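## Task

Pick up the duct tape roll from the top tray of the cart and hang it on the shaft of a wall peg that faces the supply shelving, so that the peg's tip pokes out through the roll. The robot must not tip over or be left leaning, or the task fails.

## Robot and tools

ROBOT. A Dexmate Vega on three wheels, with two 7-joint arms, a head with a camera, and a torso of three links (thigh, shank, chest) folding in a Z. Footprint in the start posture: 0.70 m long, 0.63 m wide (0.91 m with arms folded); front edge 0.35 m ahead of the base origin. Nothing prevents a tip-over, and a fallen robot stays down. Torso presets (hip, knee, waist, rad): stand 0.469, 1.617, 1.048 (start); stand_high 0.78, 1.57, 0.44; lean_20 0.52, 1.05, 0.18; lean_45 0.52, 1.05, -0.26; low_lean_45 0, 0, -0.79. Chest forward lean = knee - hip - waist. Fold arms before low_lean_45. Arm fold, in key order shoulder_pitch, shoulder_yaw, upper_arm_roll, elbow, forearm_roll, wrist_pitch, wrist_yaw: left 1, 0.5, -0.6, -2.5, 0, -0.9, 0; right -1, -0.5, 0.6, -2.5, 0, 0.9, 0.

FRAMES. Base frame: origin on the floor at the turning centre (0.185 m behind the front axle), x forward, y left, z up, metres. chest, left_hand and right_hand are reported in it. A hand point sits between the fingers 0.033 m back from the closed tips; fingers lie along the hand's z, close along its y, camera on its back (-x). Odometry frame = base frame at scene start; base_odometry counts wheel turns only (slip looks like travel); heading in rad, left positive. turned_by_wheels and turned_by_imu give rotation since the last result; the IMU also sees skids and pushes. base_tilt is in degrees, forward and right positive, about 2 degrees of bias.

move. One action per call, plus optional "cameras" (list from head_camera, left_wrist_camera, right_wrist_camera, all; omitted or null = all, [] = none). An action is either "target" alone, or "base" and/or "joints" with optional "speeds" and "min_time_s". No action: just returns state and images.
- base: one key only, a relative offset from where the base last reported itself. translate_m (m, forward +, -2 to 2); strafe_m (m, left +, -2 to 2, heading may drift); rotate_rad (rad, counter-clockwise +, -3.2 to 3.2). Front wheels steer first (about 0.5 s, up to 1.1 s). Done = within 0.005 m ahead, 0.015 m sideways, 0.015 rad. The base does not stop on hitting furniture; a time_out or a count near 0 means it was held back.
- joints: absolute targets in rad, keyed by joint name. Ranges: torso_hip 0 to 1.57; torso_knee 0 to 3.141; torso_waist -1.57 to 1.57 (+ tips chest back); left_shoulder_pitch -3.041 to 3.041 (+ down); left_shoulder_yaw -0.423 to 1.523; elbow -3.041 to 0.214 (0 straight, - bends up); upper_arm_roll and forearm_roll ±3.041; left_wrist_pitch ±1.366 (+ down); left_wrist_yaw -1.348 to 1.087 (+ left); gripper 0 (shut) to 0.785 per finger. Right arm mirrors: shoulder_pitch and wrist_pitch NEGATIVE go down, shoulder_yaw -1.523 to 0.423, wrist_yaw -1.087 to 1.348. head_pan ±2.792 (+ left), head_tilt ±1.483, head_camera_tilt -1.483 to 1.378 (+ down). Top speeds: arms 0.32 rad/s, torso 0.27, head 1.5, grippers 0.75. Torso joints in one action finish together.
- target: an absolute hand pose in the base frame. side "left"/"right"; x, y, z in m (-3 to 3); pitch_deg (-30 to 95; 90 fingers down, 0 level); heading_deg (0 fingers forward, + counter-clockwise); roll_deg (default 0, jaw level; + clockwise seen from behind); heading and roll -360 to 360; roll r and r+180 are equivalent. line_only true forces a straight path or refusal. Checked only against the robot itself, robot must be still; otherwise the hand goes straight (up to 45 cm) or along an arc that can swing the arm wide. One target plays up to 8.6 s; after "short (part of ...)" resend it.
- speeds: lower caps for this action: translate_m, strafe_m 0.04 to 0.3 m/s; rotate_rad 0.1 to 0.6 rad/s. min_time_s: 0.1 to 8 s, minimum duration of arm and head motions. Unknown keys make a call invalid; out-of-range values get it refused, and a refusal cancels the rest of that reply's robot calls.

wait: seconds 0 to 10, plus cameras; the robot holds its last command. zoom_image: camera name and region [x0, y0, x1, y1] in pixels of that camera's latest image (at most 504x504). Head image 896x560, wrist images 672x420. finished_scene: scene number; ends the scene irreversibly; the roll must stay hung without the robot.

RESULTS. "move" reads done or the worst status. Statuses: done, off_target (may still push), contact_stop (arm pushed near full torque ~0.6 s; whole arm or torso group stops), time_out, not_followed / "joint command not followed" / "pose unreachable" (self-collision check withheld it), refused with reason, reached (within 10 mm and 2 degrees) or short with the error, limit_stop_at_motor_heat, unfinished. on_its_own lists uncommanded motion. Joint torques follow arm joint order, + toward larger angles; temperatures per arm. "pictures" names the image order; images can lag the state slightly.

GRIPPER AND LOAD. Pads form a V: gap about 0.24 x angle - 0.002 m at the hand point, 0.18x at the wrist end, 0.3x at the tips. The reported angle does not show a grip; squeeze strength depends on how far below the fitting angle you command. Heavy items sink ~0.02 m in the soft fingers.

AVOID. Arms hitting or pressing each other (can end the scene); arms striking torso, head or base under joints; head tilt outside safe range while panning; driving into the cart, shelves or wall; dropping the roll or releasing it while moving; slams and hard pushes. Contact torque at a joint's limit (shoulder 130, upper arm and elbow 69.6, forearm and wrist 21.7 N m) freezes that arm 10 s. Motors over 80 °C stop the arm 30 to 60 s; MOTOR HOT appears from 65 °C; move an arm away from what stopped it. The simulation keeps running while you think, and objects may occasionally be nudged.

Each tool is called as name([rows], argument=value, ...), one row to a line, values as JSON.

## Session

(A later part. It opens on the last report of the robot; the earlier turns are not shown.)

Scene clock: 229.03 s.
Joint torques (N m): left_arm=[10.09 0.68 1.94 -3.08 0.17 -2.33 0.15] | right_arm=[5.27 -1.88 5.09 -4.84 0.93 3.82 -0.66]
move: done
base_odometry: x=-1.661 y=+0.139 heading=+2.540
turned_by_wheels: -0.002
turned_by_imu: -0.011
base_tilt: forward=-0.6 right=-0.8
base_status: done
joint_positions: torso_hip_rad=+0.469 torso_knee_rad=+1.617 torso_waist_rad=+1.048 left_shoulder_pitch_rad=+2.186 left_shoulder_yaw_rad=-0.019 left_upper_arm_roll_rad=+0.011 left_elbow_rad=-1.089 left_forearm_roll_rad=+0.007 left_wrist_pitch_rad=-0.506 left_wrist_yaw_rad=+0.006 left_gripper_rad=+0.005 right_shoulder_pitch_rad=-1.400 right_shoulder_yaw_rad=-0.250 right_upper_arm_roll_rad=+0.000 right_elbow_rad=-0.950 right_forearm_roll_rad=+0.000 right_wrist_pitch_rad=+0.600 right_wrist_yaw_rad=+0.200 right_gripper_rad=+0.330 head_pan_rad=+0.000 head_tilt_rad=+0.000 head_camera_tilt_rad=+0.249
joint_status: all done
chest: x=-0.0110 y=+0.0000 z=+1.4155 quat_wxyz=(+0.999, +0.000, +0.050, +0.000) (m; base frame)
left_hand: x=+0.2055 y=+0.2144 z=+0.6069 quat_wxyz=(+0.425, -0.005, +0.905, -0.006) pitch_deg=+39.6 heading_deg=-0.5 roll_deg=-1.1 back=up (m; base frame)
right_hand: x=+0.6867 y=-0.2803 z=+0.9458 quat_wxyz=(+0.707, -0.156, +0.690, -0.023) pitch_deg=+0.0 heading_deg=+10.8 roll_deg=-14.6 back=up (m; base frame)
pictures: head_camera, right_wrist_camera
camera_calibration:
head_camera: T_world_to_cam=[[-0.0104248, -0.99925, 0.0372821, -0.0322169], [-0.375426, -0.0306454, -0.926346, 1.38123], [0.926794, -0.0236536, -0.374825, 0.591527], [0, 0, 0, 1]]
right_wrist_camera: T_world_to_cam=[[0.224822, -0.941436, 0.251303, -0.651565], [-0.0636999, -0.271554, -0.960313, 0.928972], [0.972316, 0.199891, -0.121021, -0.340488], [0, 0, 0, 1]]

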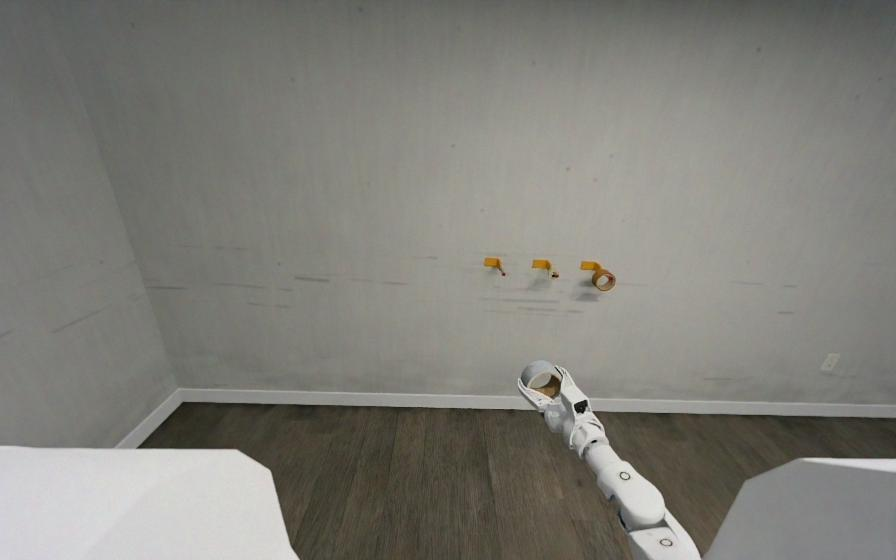

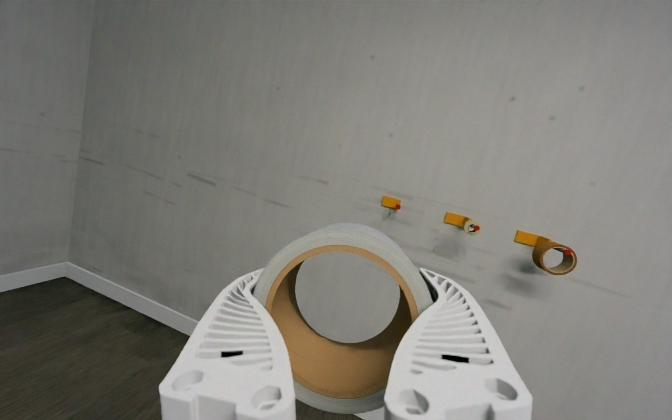

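move(target={"side":"right","x":0.62,"y":-0.3,"z":0.9,"pitch_deg":0,"heading_deg":0,"roll_deg":0}, cameras=[])

move(base={"translate_m":0.45}, cameras=["head_camera","right_wrist_camera"])

zoom_image(camera="head_camera", region=[440, 230, 680, 430])

zoom_image(camera="right_wrist_camera", region=[240, 150, 540, 410])

Scene clock: 239.60 s.
move: done
turned_by_wheels: +0.000
turned_by_imu: +0.000
right_hand_status: reached (straight line, planned for 0.9 s): 3 mm and 0.5 deg off.
pictures: none

Scene clock: 242.90 s.
Joint torques (N m): left_arm=[5.76 0.08 2.89 -1.31 0.86 -2.53 -0.01] | right_arm=[2.38 -1.2 3.35 -6.56 0.51 3.62 -0.26]
move: done
base_odometry: x=-2.031 y=+0.394 heading=+2.539
turned_by_wheels: -0.001
turned_by_imu: -0.003
base_tilt: forward=-0.6 right=-0.9
base_status: done
joint_positions: torso_hip_rad=+0.469 torso_knee_rad=+1.617 torso_waist_rad=+1.048 left_shoulder_pitch_rad=+2.186 left_shoulder_yaw_rad=-0.019 left_upper_arm_roll_rad=+0.011 left_elbow_rad=-1.089 left_forearm_roll_rad=+0.007 left_wrist_pitch_rad=-0.506 left_wrist_yaw_rad=+0.006 left_gripper_rad=+0.005 right_shoulder_pitch_rad=-1.564 right_shoulder_yaw_rad=-0.105 right_upper_arm_roll_rad=+0.054 right_elbow_rad=-1.003 right_forearm_roll_rad=+0.138 right_wrist_pitch_rad=+0.652 right_wrist_yaw_rad=+0.129 right_gripper_rad=+0.330 head_pan_rad=+0.000 head_tilt_rad=+0.000 head_camera_tilt_rad=+0.249
chest: x=-0.0111 y=+0.0000 z=+1.4155 quat_wxyz=(+0.999, +0.000, +0.050, +0.000) (m; base frame)
left_hand: x=+0.2055 y=+0.2144 z=+0.6069 quat_wxyz=(+0.425, -0.005, +0.905, -0.006) pitch_deg=+39.6 heading_deg=-0.5 roll_deg=-1.1 back=up (m; base frame)
right_hand: x=+0.6201 y=-0.2998 z=+0.8999 quat_wxyz=(+0.707, +0.000, +0.707, +0.000) pitch_deg=+0.0 heading_deg=+0.0 roll_deg=+0.0 back=up (m; base frame)
pictures: head_camera, right_wrist_camera
camera_calibration:
head_camera: T_world_to_cam=[[-0.0104249, -0.99925, 0.037282, -0.0322169], [-0.375421, -0.0306454, -0.926348, 1.38123], [0.926796, -0.0236535, -0.37482, 0.591534], [0, 0, 0, 1]]
right_wrist_camera: T_world_to_cam=[[0.044455, -0.999011, -0.000463061, -0.322259], [-0.114057, -0.00461495, -0.993463, 1.01647], [0.992479, 0.0442173, -0.11415, -0.342778], [0, 0, 0, 1]]

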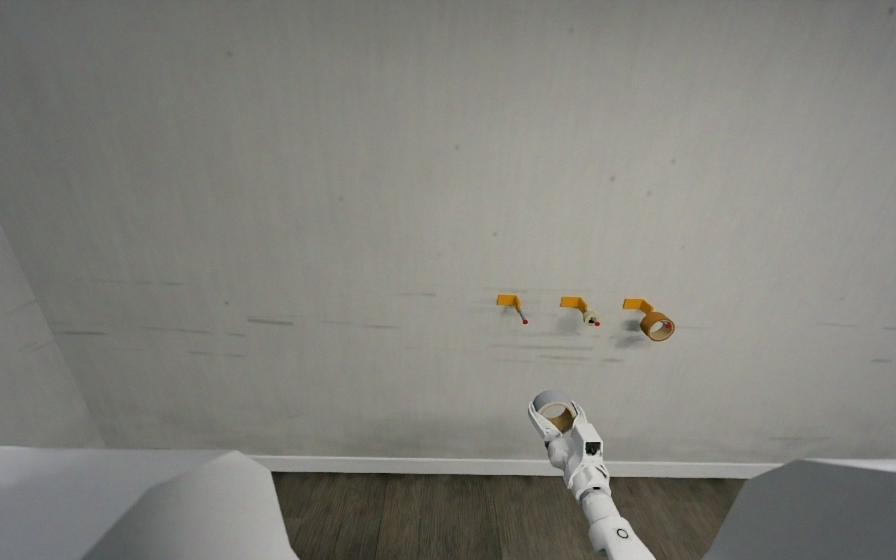

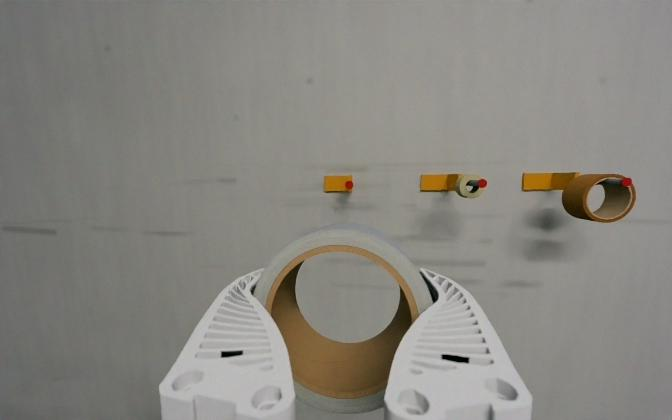

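Scaled by 2.100 from the camera's 896x560 image, which has a finer 960x600 frame.

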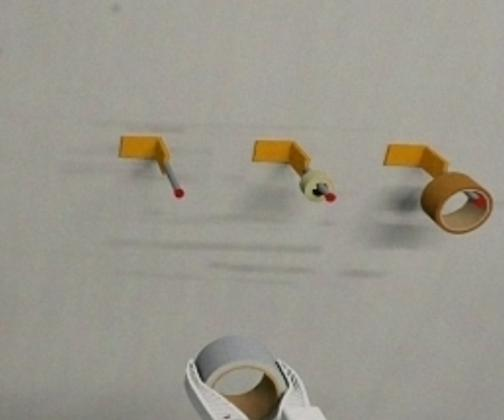

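Scaled by 1.680 from the camera's 672x420 image, which has a finer 960x600 frame.

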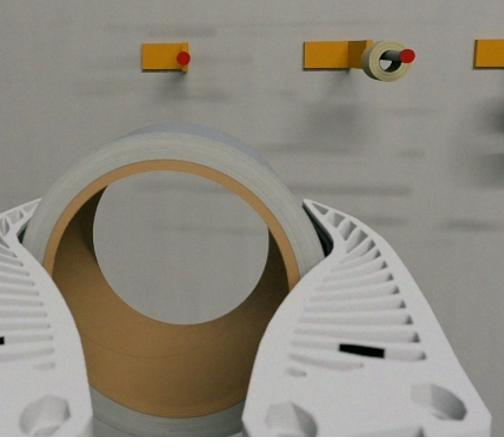

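move(target={"side":"right","x":0.62,"y":-0.299,"z":0.967,"pitch_deg":0,"heading_deg":0,"roll_deg":0,"line_only":true}, cameras=[])

move(base={"translate_m":0.15}, cameras=["head_camera","right_wrist_camera"])

zoom_image(camera="head_camera", region=[480, 260, 680, 430])

zoom_image(camera="right_wrist_camera", region=[240, 150, 540, 410])

Scene clock: 263.47 s.
move: done
turned_by_wheels: +0.000
turned_by_imu: -0.001
right_hand_status: reached (straight line, planned for 1.8 s): 1 mm and 0.0 deg off.
pictures: none

Scene clock: 265.53 s.
Joint torques (N m): left_arm=[7.33 -0.96 1.65 -3.05 0.6 -1.5 -0.03] | right_arm=[-1.04 -2.73 4.31 -7.95 0.49 3.56 -0.28]
move: done
base_odometry: x=-2.155 y=+0.479 heading=+2.537
turned_by_wheels: -0.001
turned_by_imu: -0.002
base_tilt: forward=-0.5 right=-0.9
base_status: done
joint_positions: torso_hip_rad=+0.469 torso_knee_rad=+1.617 torso_waist_rad=+1.048 left_shoulder_pitch_rad=+2.186 left_shoulder_yaw_rad=-0.019 left_upper_arm_roll_rad=+0.011 left_elbow_rad=-1.089 left_forearm_roll_rad=+0.007 left_wrist_pitch_rad=-0.506 left_wrist_yaw_rad=+0.006 left_gripper_rad=+0.005 right_shoulder_pitch_rad=-1.726 right_shoulder_yaw_rad=-0.126 right_upper_arm_roll_rad=+0.065 right_elbow_rad=-1.473 right_forearm_roll_rad=+0.147 right_wrist_pitch_rad=+0.343 right_wrist_yaw_rad=+0.082 right_gripper_rad=+0.330 head_pan_rad=+0.000 head_tilt_rad=+0.000 head_camera_tilt_rad=+0.249
chest: x=-0.0110 y=+0.0000 z=+1.4155 quat_wxyz=(+0.999, +0.000, +0.050, +0.000) (m; base frame)
left_hand: x=+0.2055 y=+0.2144 z=+0.6069 quat_wxyz=(+0.425, -0.005, +0.905, -0.006) pitch_deg=+39.6 heading_deg=-0.5 roll_deg=-1.1 back=up (m; base frame)
right_hand: x=+0.6201 y=-0.2987 z=+0.9669 quat_wxyz=(+0.707, +0.000, +0.707, +0.000) pitch_deg=+0.0 heading_deg=+0.0 roll_deg=+0.0 back=up (m; base frame)
pictures: head_camera, right_wrist_camera
camera_calibration:
head_camera: T_world_to_cam=[[-0.0104225, -0.99925, 0.0372828, -0.0322174], [-0.375484, -0.0306453, -0.926322, 1.3812], [0.92677, -0.0236537, -0.374884, 0.591591], [0, 0, 0, 1]]
right_wrist_camera: T_world_to_cam=[[0.0444664, -0.999011, -0.000630311, -0.320988], [-0.114062, -0.00445013, -0.993464, 1.08302], [0.992478, 0.0442477, -0.114147, -0.33519], [0, 0, 0, 1]]

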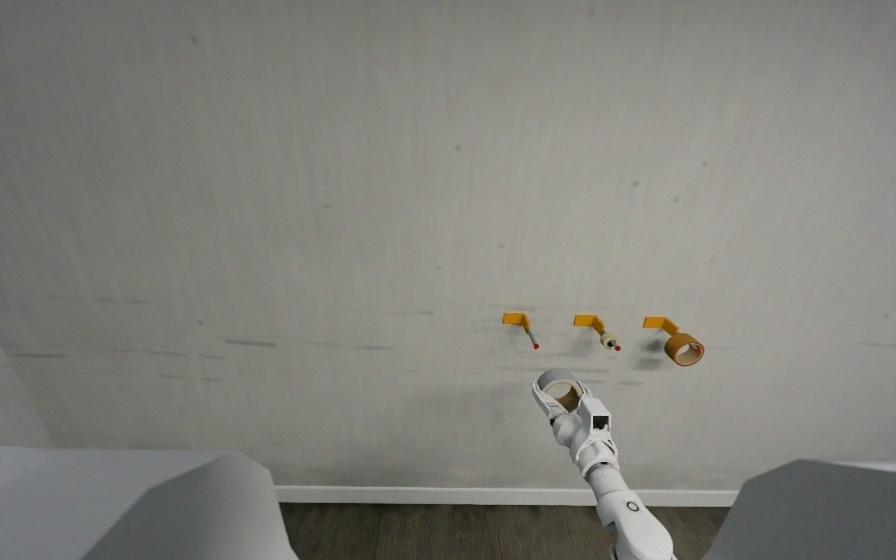

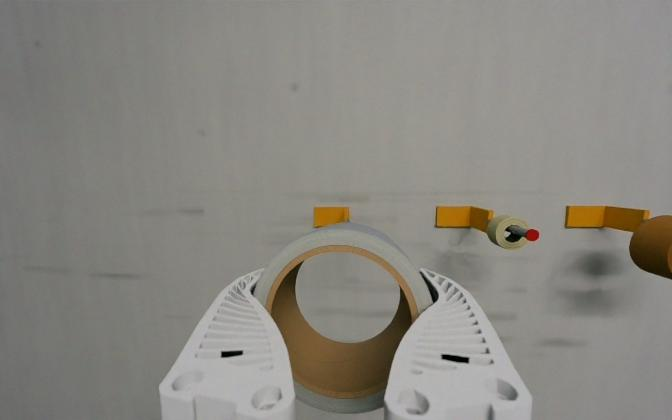

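Scaled by 2.520 from the camera's 896x560 image, which has a finer 960x600 frame.

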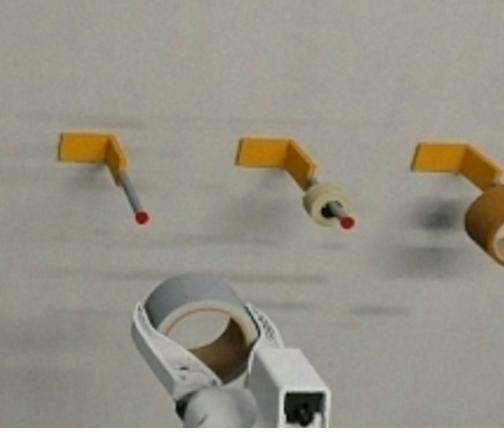

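Scaled by 1.680 from the camera's 672x420 image, which has a finer 960x600 frame.

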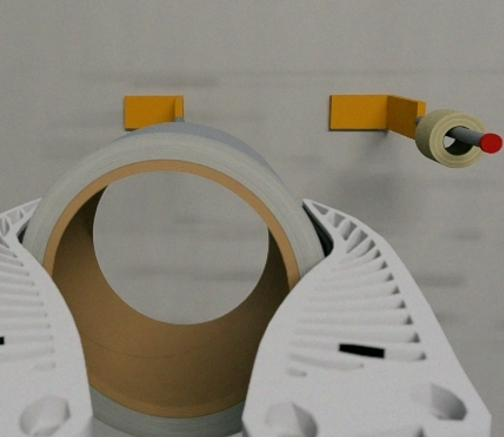

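move(target={"side":"right","x":0.62,"y":-0.299,"z":0.974,"pitch_deg":0,"heading_deg":0,"roll_deg":0,"line_only":true}, cameras=[])

move(base={"translate_m":0.11}, speeds={"translate_m":0.06}, cameras=["head_camera","right_wrist_camera"])

zoom_image(camera="head_camera", region=[480, 290, 680, 460])

zoom_image(camera="right_wrist_camera", region=[240, 150, 540, 410])

Scene clock: 284.73 s.
move: done
turned_by_wheels: +0.000
turned_by_imu: +0.000
right_hand_status: reached (straight line, planned for 0.4 s): 1 mm and 0.0 deg off.
pictures: none

Scene clock: 287.13 s.
Joint torques (N m): left_arm=[8.05 0.36 0.41 -3.19 0.22 -1.89 0.36] | right_arm=[0.79 -4.39 4.84 -9.06 0.65 3.36 -0.24]
move: done
base_odometry: x=-2.246 y=+0.541 heading=+2.536
turned_by_wheels: -0.001
turned_by_imu: -0.002
base_tilt: forward=-0.6 right=-0.8
base_status: done
joint_positions: torso_hip_rad=+0.469 torso_knee_rad=+1.617 torso_waist_rad=+1.048 left_shoulder_pitch_rad=+2.186 left_shoulder_yaw_rad=-0.019 left_upper_arm_roll_rad=+0.011 left_elbow_rad=-1.089 left_forearm_roll_rad=+0.007 left_wrist_pitch_rad=-0.506 left_wrist_yaw_rad=+0.006 left_gripper_rad=+0.005 right_shoulder_pitch_rad=-1.737 right_shoulder_yaw_rad=-0.128 right_upper_arm_roll_rad=+0.067 right_elbow_rad=-1.512 right_forearm_roll_rad=+0.149 right_wrist_pitch_rad=+0.316 right_wrist_yaw_rad=+0.078 right_gripper_rad=+0.330 head_pan_rad=+0.000 head_tilt_rad=+0.000 head_camera_tilt_rad=+0.249
chest: x=-0.0110 y=+0.0000 z=+1.4155 quat_wxyz=(+0.999, +0.000, +0.050, +0.000) (m; base frame)
left_hand: x=+0.2055 y=+0.2144 z=+0.6069 quat_wxyz=(+0.425, -0.005, +0.905, -0.006) pitch_deg=+39.6 heading_deg=-0.5 roll_deg=-1.1 back=up (m; base frame)
right_hand: x=+0.6201 y=-0.2987 z=+0.9739 quat_wxyz=(+0.707, +0.000, +0.707, +0.000) pitch_deg=+0.0 heading_deg=+0.0 roll_deg=+0.0 back=up (m; base frame)
pictures: head_camera, right_wrist_camera
camera_calibration:
head_camera: T_world_to_cam=[[-0.010423, -0.99925, 0.0372826, -0.0322174], [-0.375469, -0.0306454, -0.926328, 1.3812], [0.926776, -0.0236535, -0.374868, 0.591587], [0, 0, 0, 1]]
right_wrist_camera: T_world_to_cam=[[0.0444486, -0.999011, -0.000621451, -0.320989], [-0.114019, -0.00445501, -0.993469, 1.08999], [0.992484, 0.0442292, -0.114105, -0.334412], [0, 0, 0, 1]]

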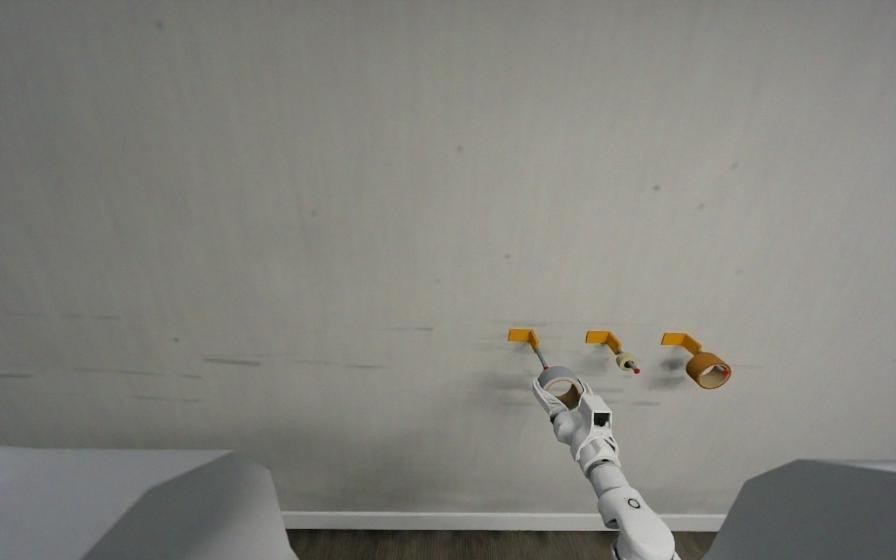

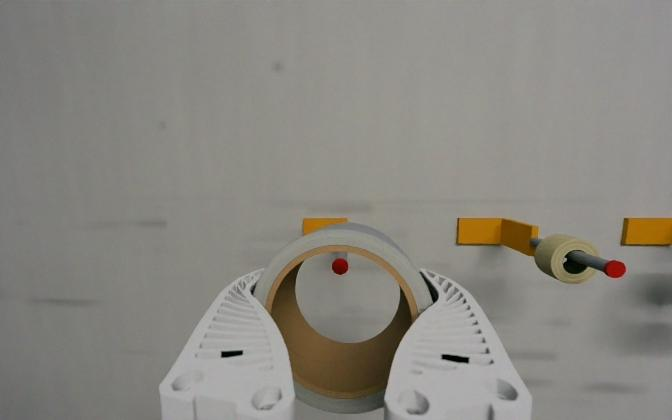

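Scaled by 2.520 from the camera's 896x560 image, which has a finer 960x600 frame.

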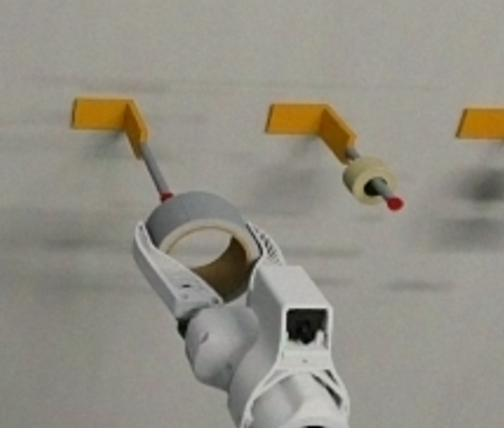

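Scaled by 1.680 from the camera's 672x420 image, which has a finer 960x600 frame.

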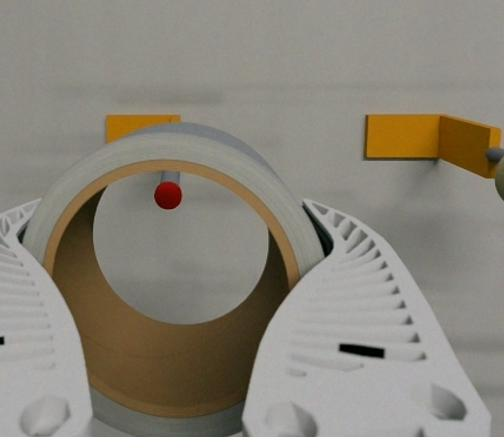

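move(target={"side":"right","x":0.68,"y":-0.297,"z":0.974,"pitch_deg":0,"heading_deg":0,"roll_deg":0,"line_only":true}, cameras=["right_wrist_camera"])

move(target={"side":"right","x":0.72,"y":-0.297,"z":0.974,"pitch_deg":0,"heading_deg":0,"roll_deg":0,"line_only":true}, cameras=["head_camera","right_wrist_camera"])

zoom_image(camera="head_camera", region=[480, 290, 680, 460])

zoom_image(camera="right_wrist_camera", region=[240, 150, 540, 410])

Scene clock: 296.87 s.
move: done
turned_by_wheels: +0.000
turned_by_imu: +0.000
right_hand_status: reached (straight line, planned for 0.9 s): 2 mm and 0.1 deg off.
pictures: right_wrist_camera
camera_calibration:
right_wrist_camera: T_world_to_cam=[[0.0436915, -0.999045, -0.000562482, -0.321737], [-0.114606, -0.00445279, -0.993401, 1.09655], [0.99245, 0.0434676, -0.114691, -0.39212], [0, 0, 0, 1]]

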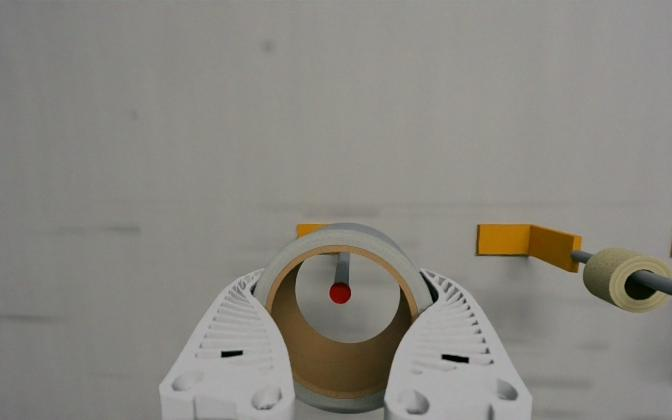

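Scene clock: 298.97 s.
Joint torques (N m): left_arm=[6.27 -0.09 3.07 -3.74 -0.09 -1.66 0.47] | right_arm=[26.47 0.24 -2.63 -5.37 -0.18 4.72 0.03]
move: done
base_odometry: x=-2.246 y=+0.541 heading=+2.536
turned_by_wheels: +0.000
turned_by_imu: +0.000
base_tilt: forward=-0.7 right=-0.9
joint_positions: torso_hip_rad=+0.469 torso_knee_rad=+1.617 torso_waist_rad=+1.048 left_shoulder_pitch_rad=+2.186 left_shoulder_yaw_rad=-0.019 left_upper_arm_roll_rad=+0.011 left_elbow_rad=-1.089 left_forearm_roll_rad=+0.007 left_wrist_pitch_rad=-0.506 left_wrist_yaw_rad=+0.006 left_gripper_rad=+0.005 right_shoulder_pitch_rad=-1.411 right_shoulder_yaw_rad=-0.121 right_upper_arm_roll_rad=+0.037 right_elbow_rad=-1.150 right_forearm_roll_rad=+0.127 right_wrist_pitch_rad=+0.353 right_wrist_yaw_rad=+0.088 right_gripper_rad=+0.330 head_pan_rad=+0.000 head_tilt_rad=+0.000 head_camera_tilt_rad=+0.249
chest: x=-0.0110 y=+0.0000 z=+1.4155 quat_wxyz=(+0.999, +0.000, +0.050, +0.000) (m; base frame)
left_hand: x=+0.2055 y=+0.2144 z=+0.6069 quat_wxyz=(+0.425, -0.005, +0.905, -0.006) pitch_deg=+39.6 heading_deg=-0.5 roll_deg=-1.1 back=up (m; base frame)
right_hand: x=+0.7188 y=-0.2973 z=+0.9735 quat_wxyz=(+0.707, +0.000, +0.707, +0.000) pitch_deg=+0.0 heading_deg=+0.0 roll_deg=+0.0 back=up (m; base frame)
right_hand_status: reached (straight line, planned for 0.9 s): 1 mm and 0.1 deg off.
pictures: head_camera, right_wrist_camera
camera_calibration:
head_camera: T_world_to_cam=[[-0.0104231, -0.99925, 0.0372826, -0.0322174], [-0.375469, -0.0306453, -0.926328, 1.3812], [0.926776, -0.0236537, -0.374868, 0.591587], [0, 0, 0, 1]]
right_wrist_camera: T_world_to_cam=[[0.0436719, -0.999046, -0.000591679, -0.323426], [-0.114616, -0.00442195, -0.9934, 1.10119], [0.992449, 0.0434515, -0.1147, -0.432143], [0, 0, 0, 1]]

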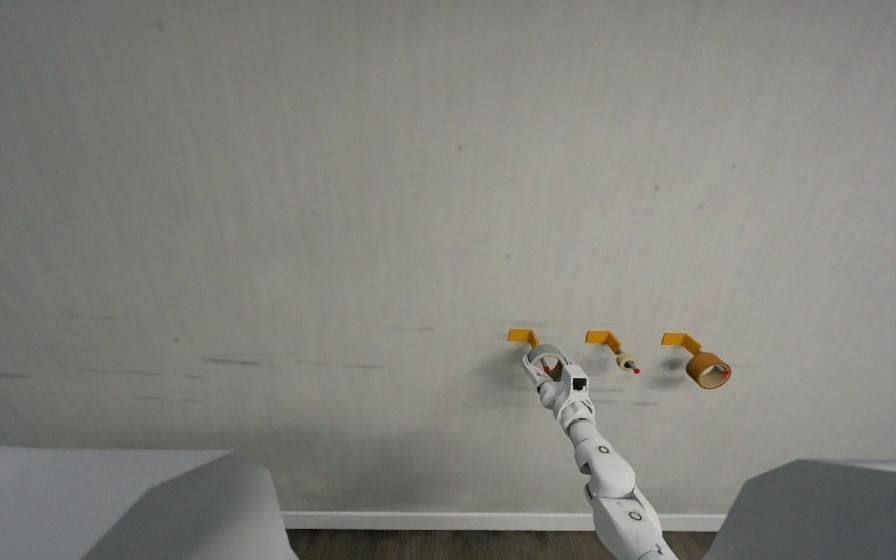

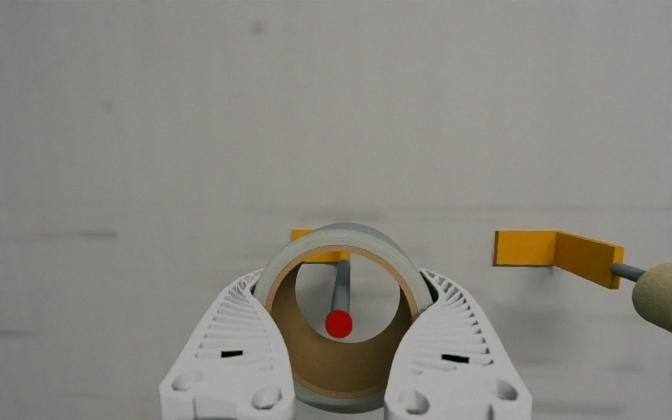

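Scaled by 2.520 from the camera's 896x560 image, which has a finer 960x600 frame.

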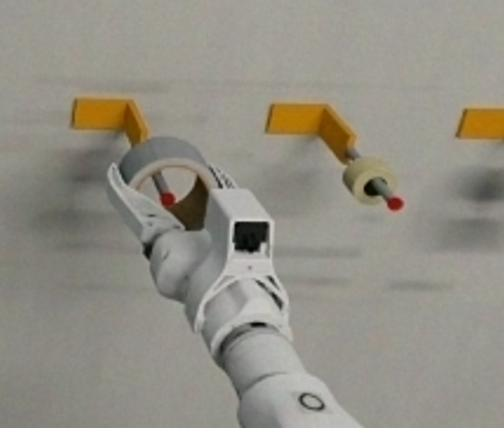

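Scaled by 1.680 from the camera's 672x420 image, which has a finer 960x600 frame.

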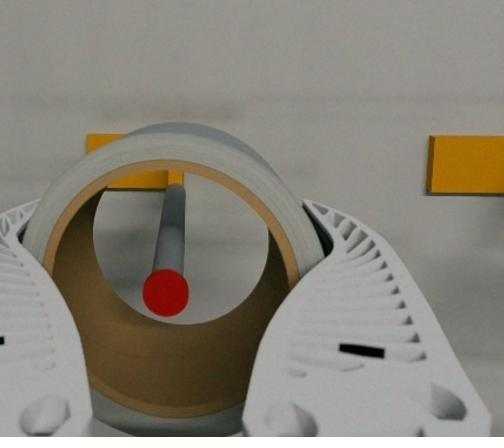

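move(target={"side":"right","x":0.748,"y":-0.298,"z":0.972,"pitch_deg":0,"heading_deg":0,"roll_deg":0,"line_only":true}, cameras=["head_camera","right_wrist_camera"])

zoom_image(camera="right_wrist_camera", region=[240, 150, 540, 410])

zoom_image(camera="head_camera", region=[480, 300, 630, 420])

Scene clock: 307.00 s.
Joint torques (N m): left_arm=[5.2 1.57 0.02 -1.17 0.04 -2.56 -0.26] | right_arm=[29.61 0.75 -2.96 -5.41 -0.32 3.62 0.2]
move: done
base_odometry: x=-2.246 y=+0.541 heading=+2.536
turned_by_wheels: +0.000
turned_by_imu: +0.000
base_tilt: forward=-0.5 right=-0.8
joint_positions: torso_hip_rad=+0.469 torso_knee_rad=+1.617 torso_waist_rad=+1.048 left_shoulder_pitch_rad=+2.186 left_shoulder_yaw_rad=-0.019 left_upper_arm_roll_rad=+0.011 left_elbow_rad=-1.089 left_forearm_roll_rad=+0.007 left_wrist_pitch_rad=-0.506 left_wrist_yaw_rad=+0.006 left_gripper_rad=+0.005 right_shoulder_pitch_rad=-1.292 right_shoulder_yaw_rad=-0.118 right_upper_arm_roll_rad=+0.030 right_elbow_rad=-0.973 right_forearm_roll_rad=+0.121 right_wrist_pitch_rad=+0.411 right_wrist_yaw_rad=+0.099 right_gripper_rad=+0.330 head_pan_rad=+0.000 head_tilt_rad=+0.000 head_camera_tilt_rad=+0.249
chest: x=-0.0110 y=+0.0000 z=+1.4155 quat_wxyz=(+0.999, +0.000, +0.050, +0.000) (m; base frame)
left_hand: x=+0.2055 y=+0.2144 z=+0.6069 quat_wxyz=(+0.425, -0.005, +0.905, -0.006) pitch_deg=+39.6 heading_deg=-0.5 roll_deg=-1.1 back=up (m; base frame)
right_hand: x=+0.7471 y=-0.2983 z=+0.9716 quat_wxyz=(+0.707, +0.000, +0.707, +0.000) pitch_deg=+0.0 heading_deg=+0.0 roll_deg=+0.0 back=up (m; base frame)
right_hand_status: reached (straight line, planned for 0.9 s): 1 mm and 0.1 deg off.
pictures: head_camera, right_wrist_camera
camera_calibration:
head_camera: T_world_to_cam=[[-0.0104233, -0.99925, 0.0372826, -0.0322175], [-0.375469, -0.0306453, -0.926328, 1.3812], [0.926776, -0.0236539, -0.374868, 0.591587], [0, 0, 0, 1]]
right_wrist_camera: T_world_to_cam=[[0.0436758, -0.999046, -0.000621479, -0.325591], [-0.114629, -0.00439334, -0.993399, 1.10254], [0.992448, 0.0434587, -0.114712, -0.460323], [0, 0, 0, 1]]

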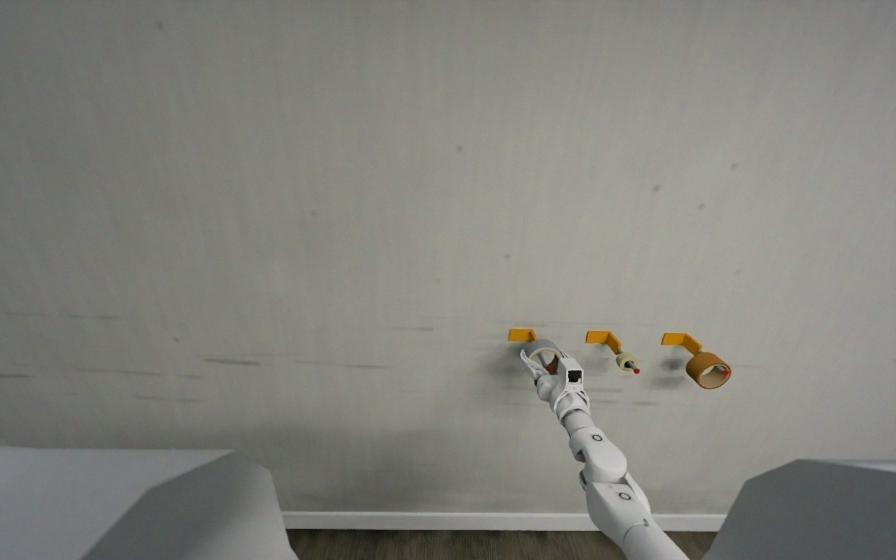

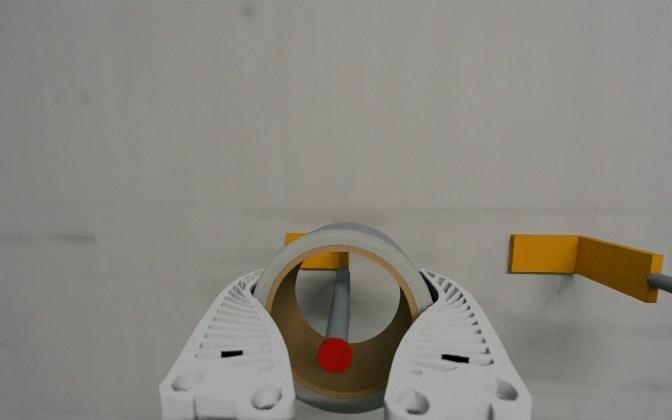

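Scaled by 1.680 from the camera's 672x420 image, which has a finer 960x600 frame.

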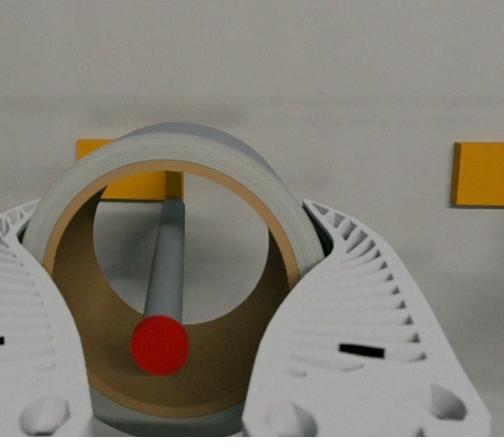

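Scaled by 3.360 from the camera's 896x560 image, which has a finer 960x600 frame.

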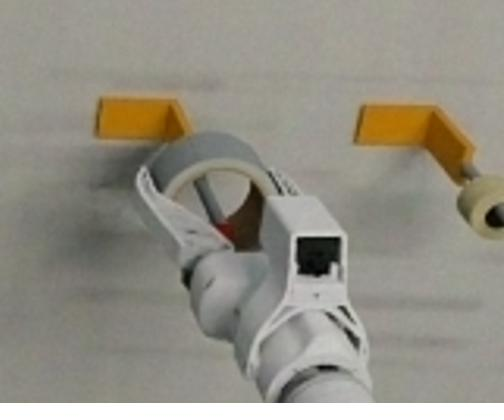

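move(target={"side":"right","x":0.75,"y":-0.303,"z":0.952,"pitch_deg":0,"heading_deg":0,"roll_deg":0,"line_only":true}, cameras=["head_camera","right_wrist_camera"])

zoom_image(camera="right_wrist_camera", region=[240, 150, 540, 410])

Scene clock: 313.93 s.
Joint torques (N m): left_arm=[6.01 0.89 2.29 -2.48 -0.37 -1.49 -0.04] | right_arm=[29.19 0.33 4.58 -5.66 0.51 4 0.08]
move: done
base_odometry: x=-2.246 y=+0.541 heading=+2.536
turned_by_wheels: +0.000
turned_by_imu: +0.000
base_tilt: forward=-0.5 right=-0.8
joint_positions: torso_hip_rad=+0.469 torso_knee_rad=+1.617 torso_waist_rad=+1.048 left_shoulder_pitch_rad=+2.186 left_shoulder_yaw_rad=-0.019 left_upper_arm_roll_rad=+0.011 left_elbow_rad=-1.089 left_forearm_roll_rad=+0.007 left_wrist_pitch_rad=-0.506 left_wrist_yaw_rad=+0.006 left_gripper_rad=+0.005 right_shoulder_pitch_rad=-1.202 right_shoulder_yaw_rad=-0.116 right_upper_arm_roll_rad=+0.032 right_elbow_rad=-0.739 right_forearm_roll_rad=+0.122 right_wrist_pitch_rad=+0.553 right_wrist_yaw_rad=+0.126 right_gripper_rad=+0.330 head_pan_rad=+0.000 head_tilt_rad=+0.000 head_camera_tilt_rad=+0.249
chest: x=-0.0110 y=+0.0000 z=+1.4155 quat_wxyz=(+0.999, +0.000, +0.050, +0.000) (m; base frame)
left_hand: x=+0.2055 y=+0.2144 z=+0.6069 quat_wxyz=(+0.425, -0.005, +0.905, -0.006) pitch_deg=+39.6 heading_deg=-0.5 roll_deg=-1.1 back=up (m; base frame)
right_hand: x=+0.7498 y=-0.3028 z=+0.9518 quat_wxyz=(+0.707, +0.000, +0.707, +0.000) pitch_deg=+0.1 heading_deg=+0.0 roll_deg=+0.0 back=up (m; base frame)
right_hand_status: reached (straight line, planned for 1.1 s): 0 mm and 0.1 deg off.
pictures: head_camera, right_wrist_camera
camera_calibration:
head_camera: T_world_to_cam=[[-0.0104232, -0.99925, 0.0372826, -0.0322175], [-0.375469, -0.0306453, -0.926328, 1.3812], [0.926776, -0.0236538, -0.374868, 0.591587], [0, 0, 0, 1]]
right_wrist_camera: T_world_to_cam=[[0.0443693, -0.999015, -0.000339757, -0.331023], [-0.114695, -0.00475614, -0.993389, 1.08311], [0.992409, 0.044115, -0.114794, -0.464774], [0, 0, 0, 1]]

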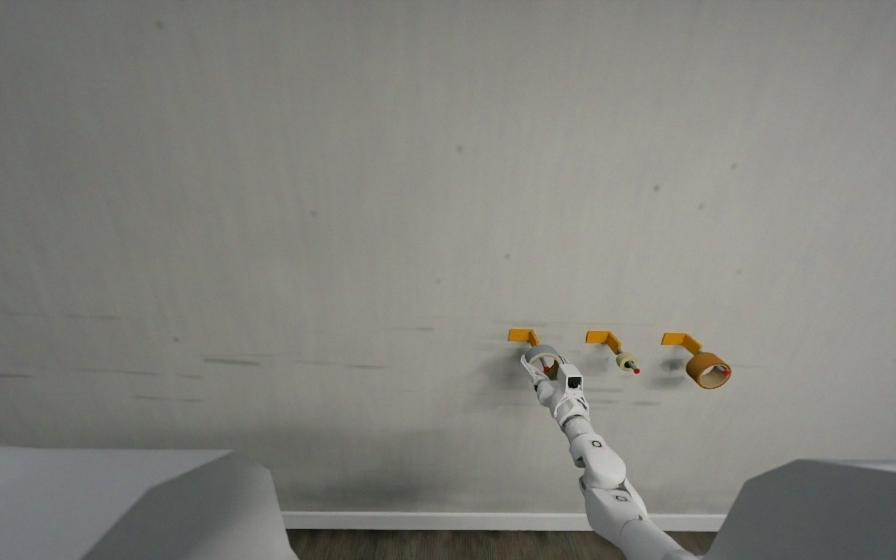

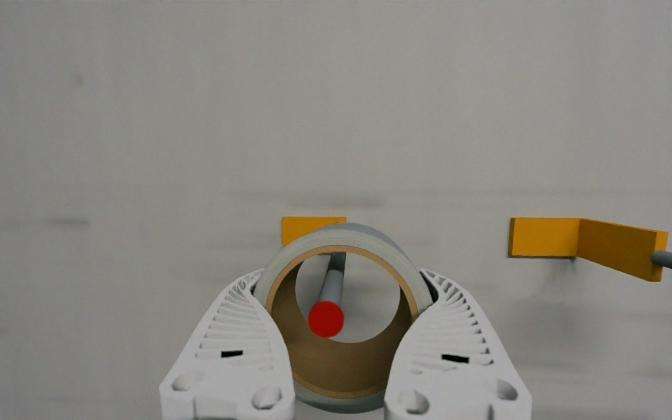

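Scaled by 1.680 from the camera's 672x420 image, which has a finer 960x600 frame.

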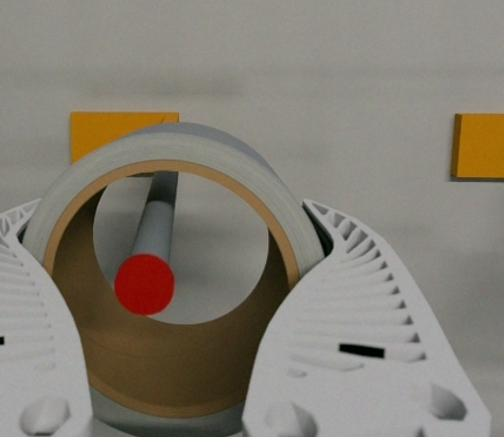

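move(target={"side":"right","x":0.752,"y":-0.289,"z":0.945,"pitch_deg":0,"heading_deg":0,"roll_deg":0,"line_only":true}, cameras=["right_wrist_camera"])

zoom_image(camera="right_wrist_camera", region=[240, 150, 540, 410])

Scene clock: 321.73 s.
Joint torques (N m): left_arm=[6.9 1.38 2.62 -2.66 0.46 -3.11 0.53] | right_arm=[31.24 2.05 -2.75 -5.92 -0.27 4.27 -0.44]
move: done
base_odometry: x=-2.246 y=+0.541 heading=+2.536
turned_by_wheels: +0.000
turned_by_imu: +0.000
base_tilt: forward=-0.5 right=-0.7
joint_positions: torso_hip_rad=+0.469 torso_knee_rad=+1.617 torso_waist_rad=+1.048 left_shoulder_pitch_rad=+2.186 left_shoulder_yaw_rad=-0.019 left_upper_arm_roll_rad=+0.011 left_elbow_rad=-1.089 left_forearm_roll_rad=+0.007 left_wrist_pitch_rad=-0.506 left_wrist_yaw_rad=+0.006 left_gripper_rad=+0.005 right_shoulder_pitch_rad=-1.158 right_shoulder_yaw_rad=-0.096 right_upper_arm_roll_rad=+0.019 right_elbow_rad=-0.636 right_forearm_roll_rad=+0.104 right_wrist_pitch_rad=+0.616 right_wrist_yaw_rad=+0.108 right_gripper_rad=+0.330 head_pan_rad=+0.000 head_tilt_rad=+0.000 head_camera_tilt_rad=+0.249
chest: x=-0.0110 y=+0.0000 z=+1.4155 quat_wxyz=(+0.999, +0.000, +0.050, +0.000) (m; base frame)
left_hand: x=+0.2055 y=+0.2144 z=+0.6069 quat_wxyz=(+0.425, -0.005, +0.905, -0.006) pitch_deg=+39.6 heading_deg=-0.5 roll_deg=-1.1 back=up (m; base frame)
right_hand: x=+0.7516 y=-0.2898 z=+0.9448 quat_wxyz=(+0.707, +0.000, +0.707, +0.000) pitch_deg=+0.0 heading_deg=+0.0 roll_deg=+0.0 back=up (m; base frame)
right_hand_status: reached (straight line, planned for 0.7 s): 1 mm and 0.1 deg off.
pictures: right_wrist_camera
camera_calibration:
right_wrist_camera: T_world_to_cam=[[0.0437503, -0.999042, -0.000671307, -0.317378], [-0.114652, -0.00435336, -0.993396, 1.07658], [0.992442, 0.0435384, -0.114733, -0.468248], [0, 0, 0, 1]]

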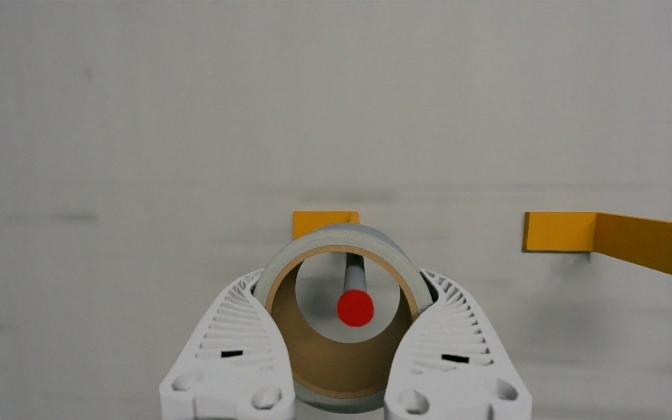

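Scaled by 1.680 from the camera's 672x420 image, which has a finer 960x600 frame.

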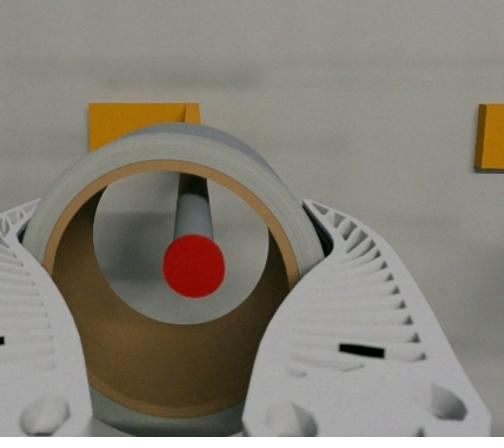

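move(target={"side":"right","x":0.752,"y":-0.291,"z":0.940,"pitch_deg":0,"heading_deg":0,"roll_deg":0,"line_only":true}, cameras=["right_wrist_camera"])

move(joints={"right_gripper_rad":0.42}, cameras=["right_wrist_camera"])

move(joints={"right_gripper_rad":0.5}, cameras=["head_camera","right_wrist_camera"])

Scene clock: 329.63 s.
move: done
turned_by_wheels: +0.000
turned_by_imu: +0.000
right_hand_status: reached (straight line, planned for 0.7 s): 0 mm and 0.1 deg off.
pictures: right_wrist_camera
camera_calibration:
right_wrist_camera: T_world_to_cam=[[0.044367, -0.999015, -0.000315246, -0.319194], [-0.114698, -0.00478034, -0.993389, 1.07134], [0.992409, 0.0441098, -0.114797, -0.468667], [0, 0, 0, 1]]

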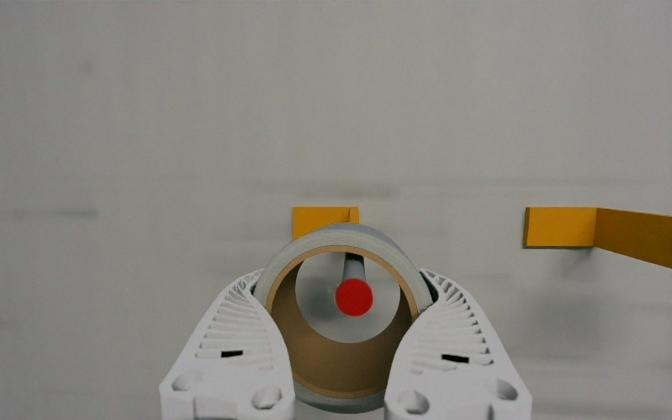

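Scene clock: 330.20 s.
move: done
turned_by_wheels: +0.000
turned_by_imu: +0.000
joint_status: all done
pictures: right_wrist_camera
camera_calibration:
right_wrist_camera: T_world_to_cam=[[0.0443704, -0.999015, -0.000306888, -0.319237], [-0.114621, -0.00478565, -0.993398, 1.07122], [0.992418, 0.0441126, -0.114721, -0.468746], [0, 0, 0, 1]]

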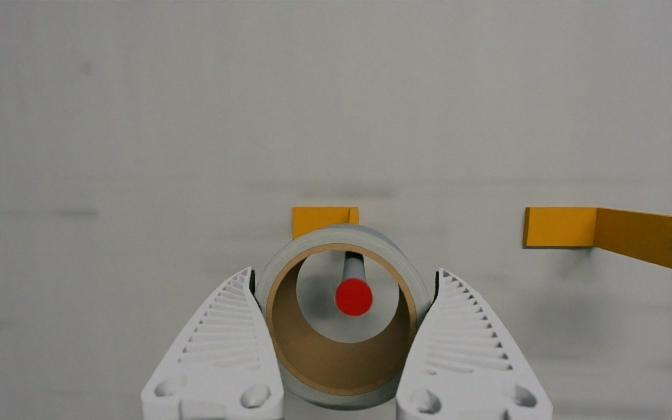

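Scene clock: 330.83 s.
Joint torques (N m): left_arm=[6.54 0.02 0.89 -2.85 -0.09 -2.44 -0.16] | right_arm=[27.72 -2.12 3.54 -4.45 0.54 2.43 0.11]
move: done
base_odometry: x=-2.246 y=+0.541 heading=+2.536
turned_by_wheels: +0.000
turned_by_imu: +0.000
base_tilt: forward=-0.6 right=-0.9
joint_positions: torso_hip_rad=+0.469 torso_knee_rad=+1.617 torso_waist_rad=+1.048 left_shoulder_pitch_rad=+2.186 left_shoulder_yaw_rad=-0.019 left_upper_arm_roll_rad=+0.011 left_elbow_rad=-1.089 left_forearm_roll_rad=+0.007 left_wrist_pitch_rad=-0.506 left_wrist_yaw_rad=+0.006 left_gripper_rad=+0.005 right_shoulder_pitch_rad=-1.104 right_shoulder_yaw_rad=-0.095 right_upper_arm_roll_rad=+0.021 right_elbow_rad=-0.507 right_forearm_roll_rad=+0.105 right_wrist_pitch_rad=+0.691 right_wrist_yaw_rad=+0.121 right_gripper_rad=+0.500 head_pan_rad=+0.000 head_tilt_rad=+0.000 head_camera_tilt_rad=+0.249
joint_status: all done
chest: x=-0.0110 y=+0.0000 z=+1.4155 quat_wxyz=(+0.999, +0.000, +0.050, +0.000) (m; base frame)
left_hand: x=+0.2055 y=+0.2144 z=+0.6069 quat_wxyz=(+0.425, -0.005, +0.905, -0.006) pitch_deg=+39.6 heading_deg=-0.5 roll_deg=-1.1 back=up (m; base frame)
right_hand: x=+0.7518 y=-0.2909 z=+0.9397 quat_wxyz=(+0.707, +0.000, +0.707, +0.000) pitch_deg=+0.0 heading_deg=+0.0 roll_deg=+0.0 back=up (m; base frame)
pictures: head_camera, right_wrist_camera
camera_calibration:
head_camera: T_world_to_cam=[[-0.0104232, -0.99925, 0.0372826, -0.0322174], [-0.375469, -0.0306453, -0.926328, 1.3812], [0.926776, -0.0236537, -0.374868, 0.591587], [0, 0, 0, 1]]
right_wrist_camera: T_world_to_cam=[[0.0443313, -0.999017, -0.000345486, -0.319193], [-0.114397, -0.0047328, -0.993424, 1.07119], [0.992446, 0.0440793, -0.114494, -0.469006], [0, 0, 0, 1]]

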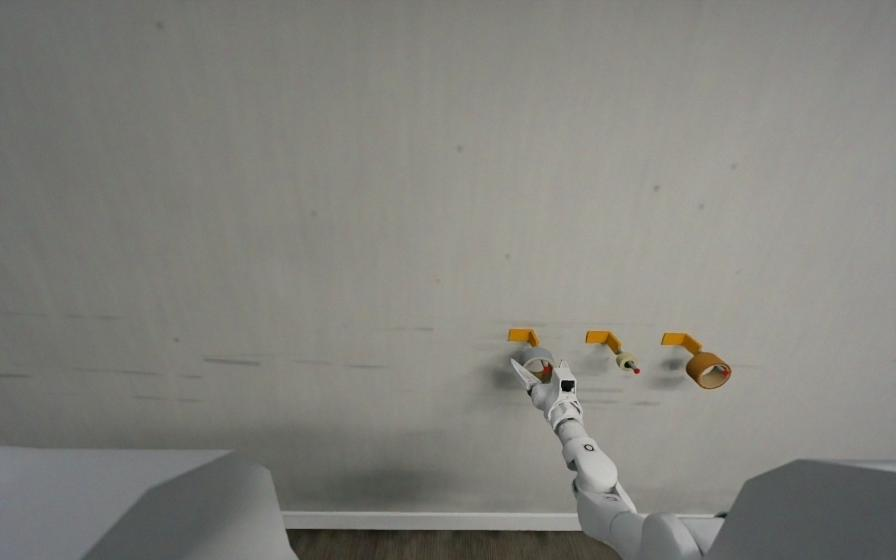

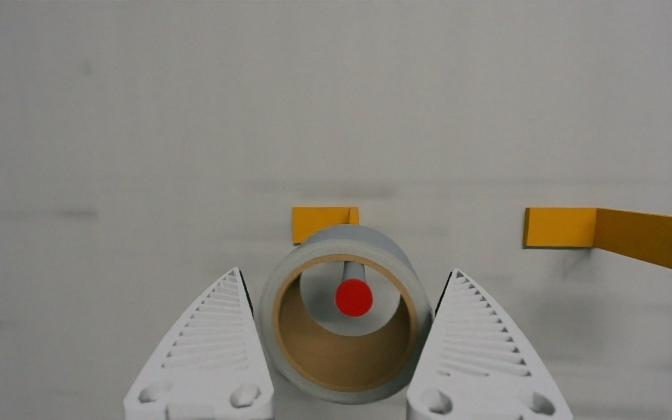

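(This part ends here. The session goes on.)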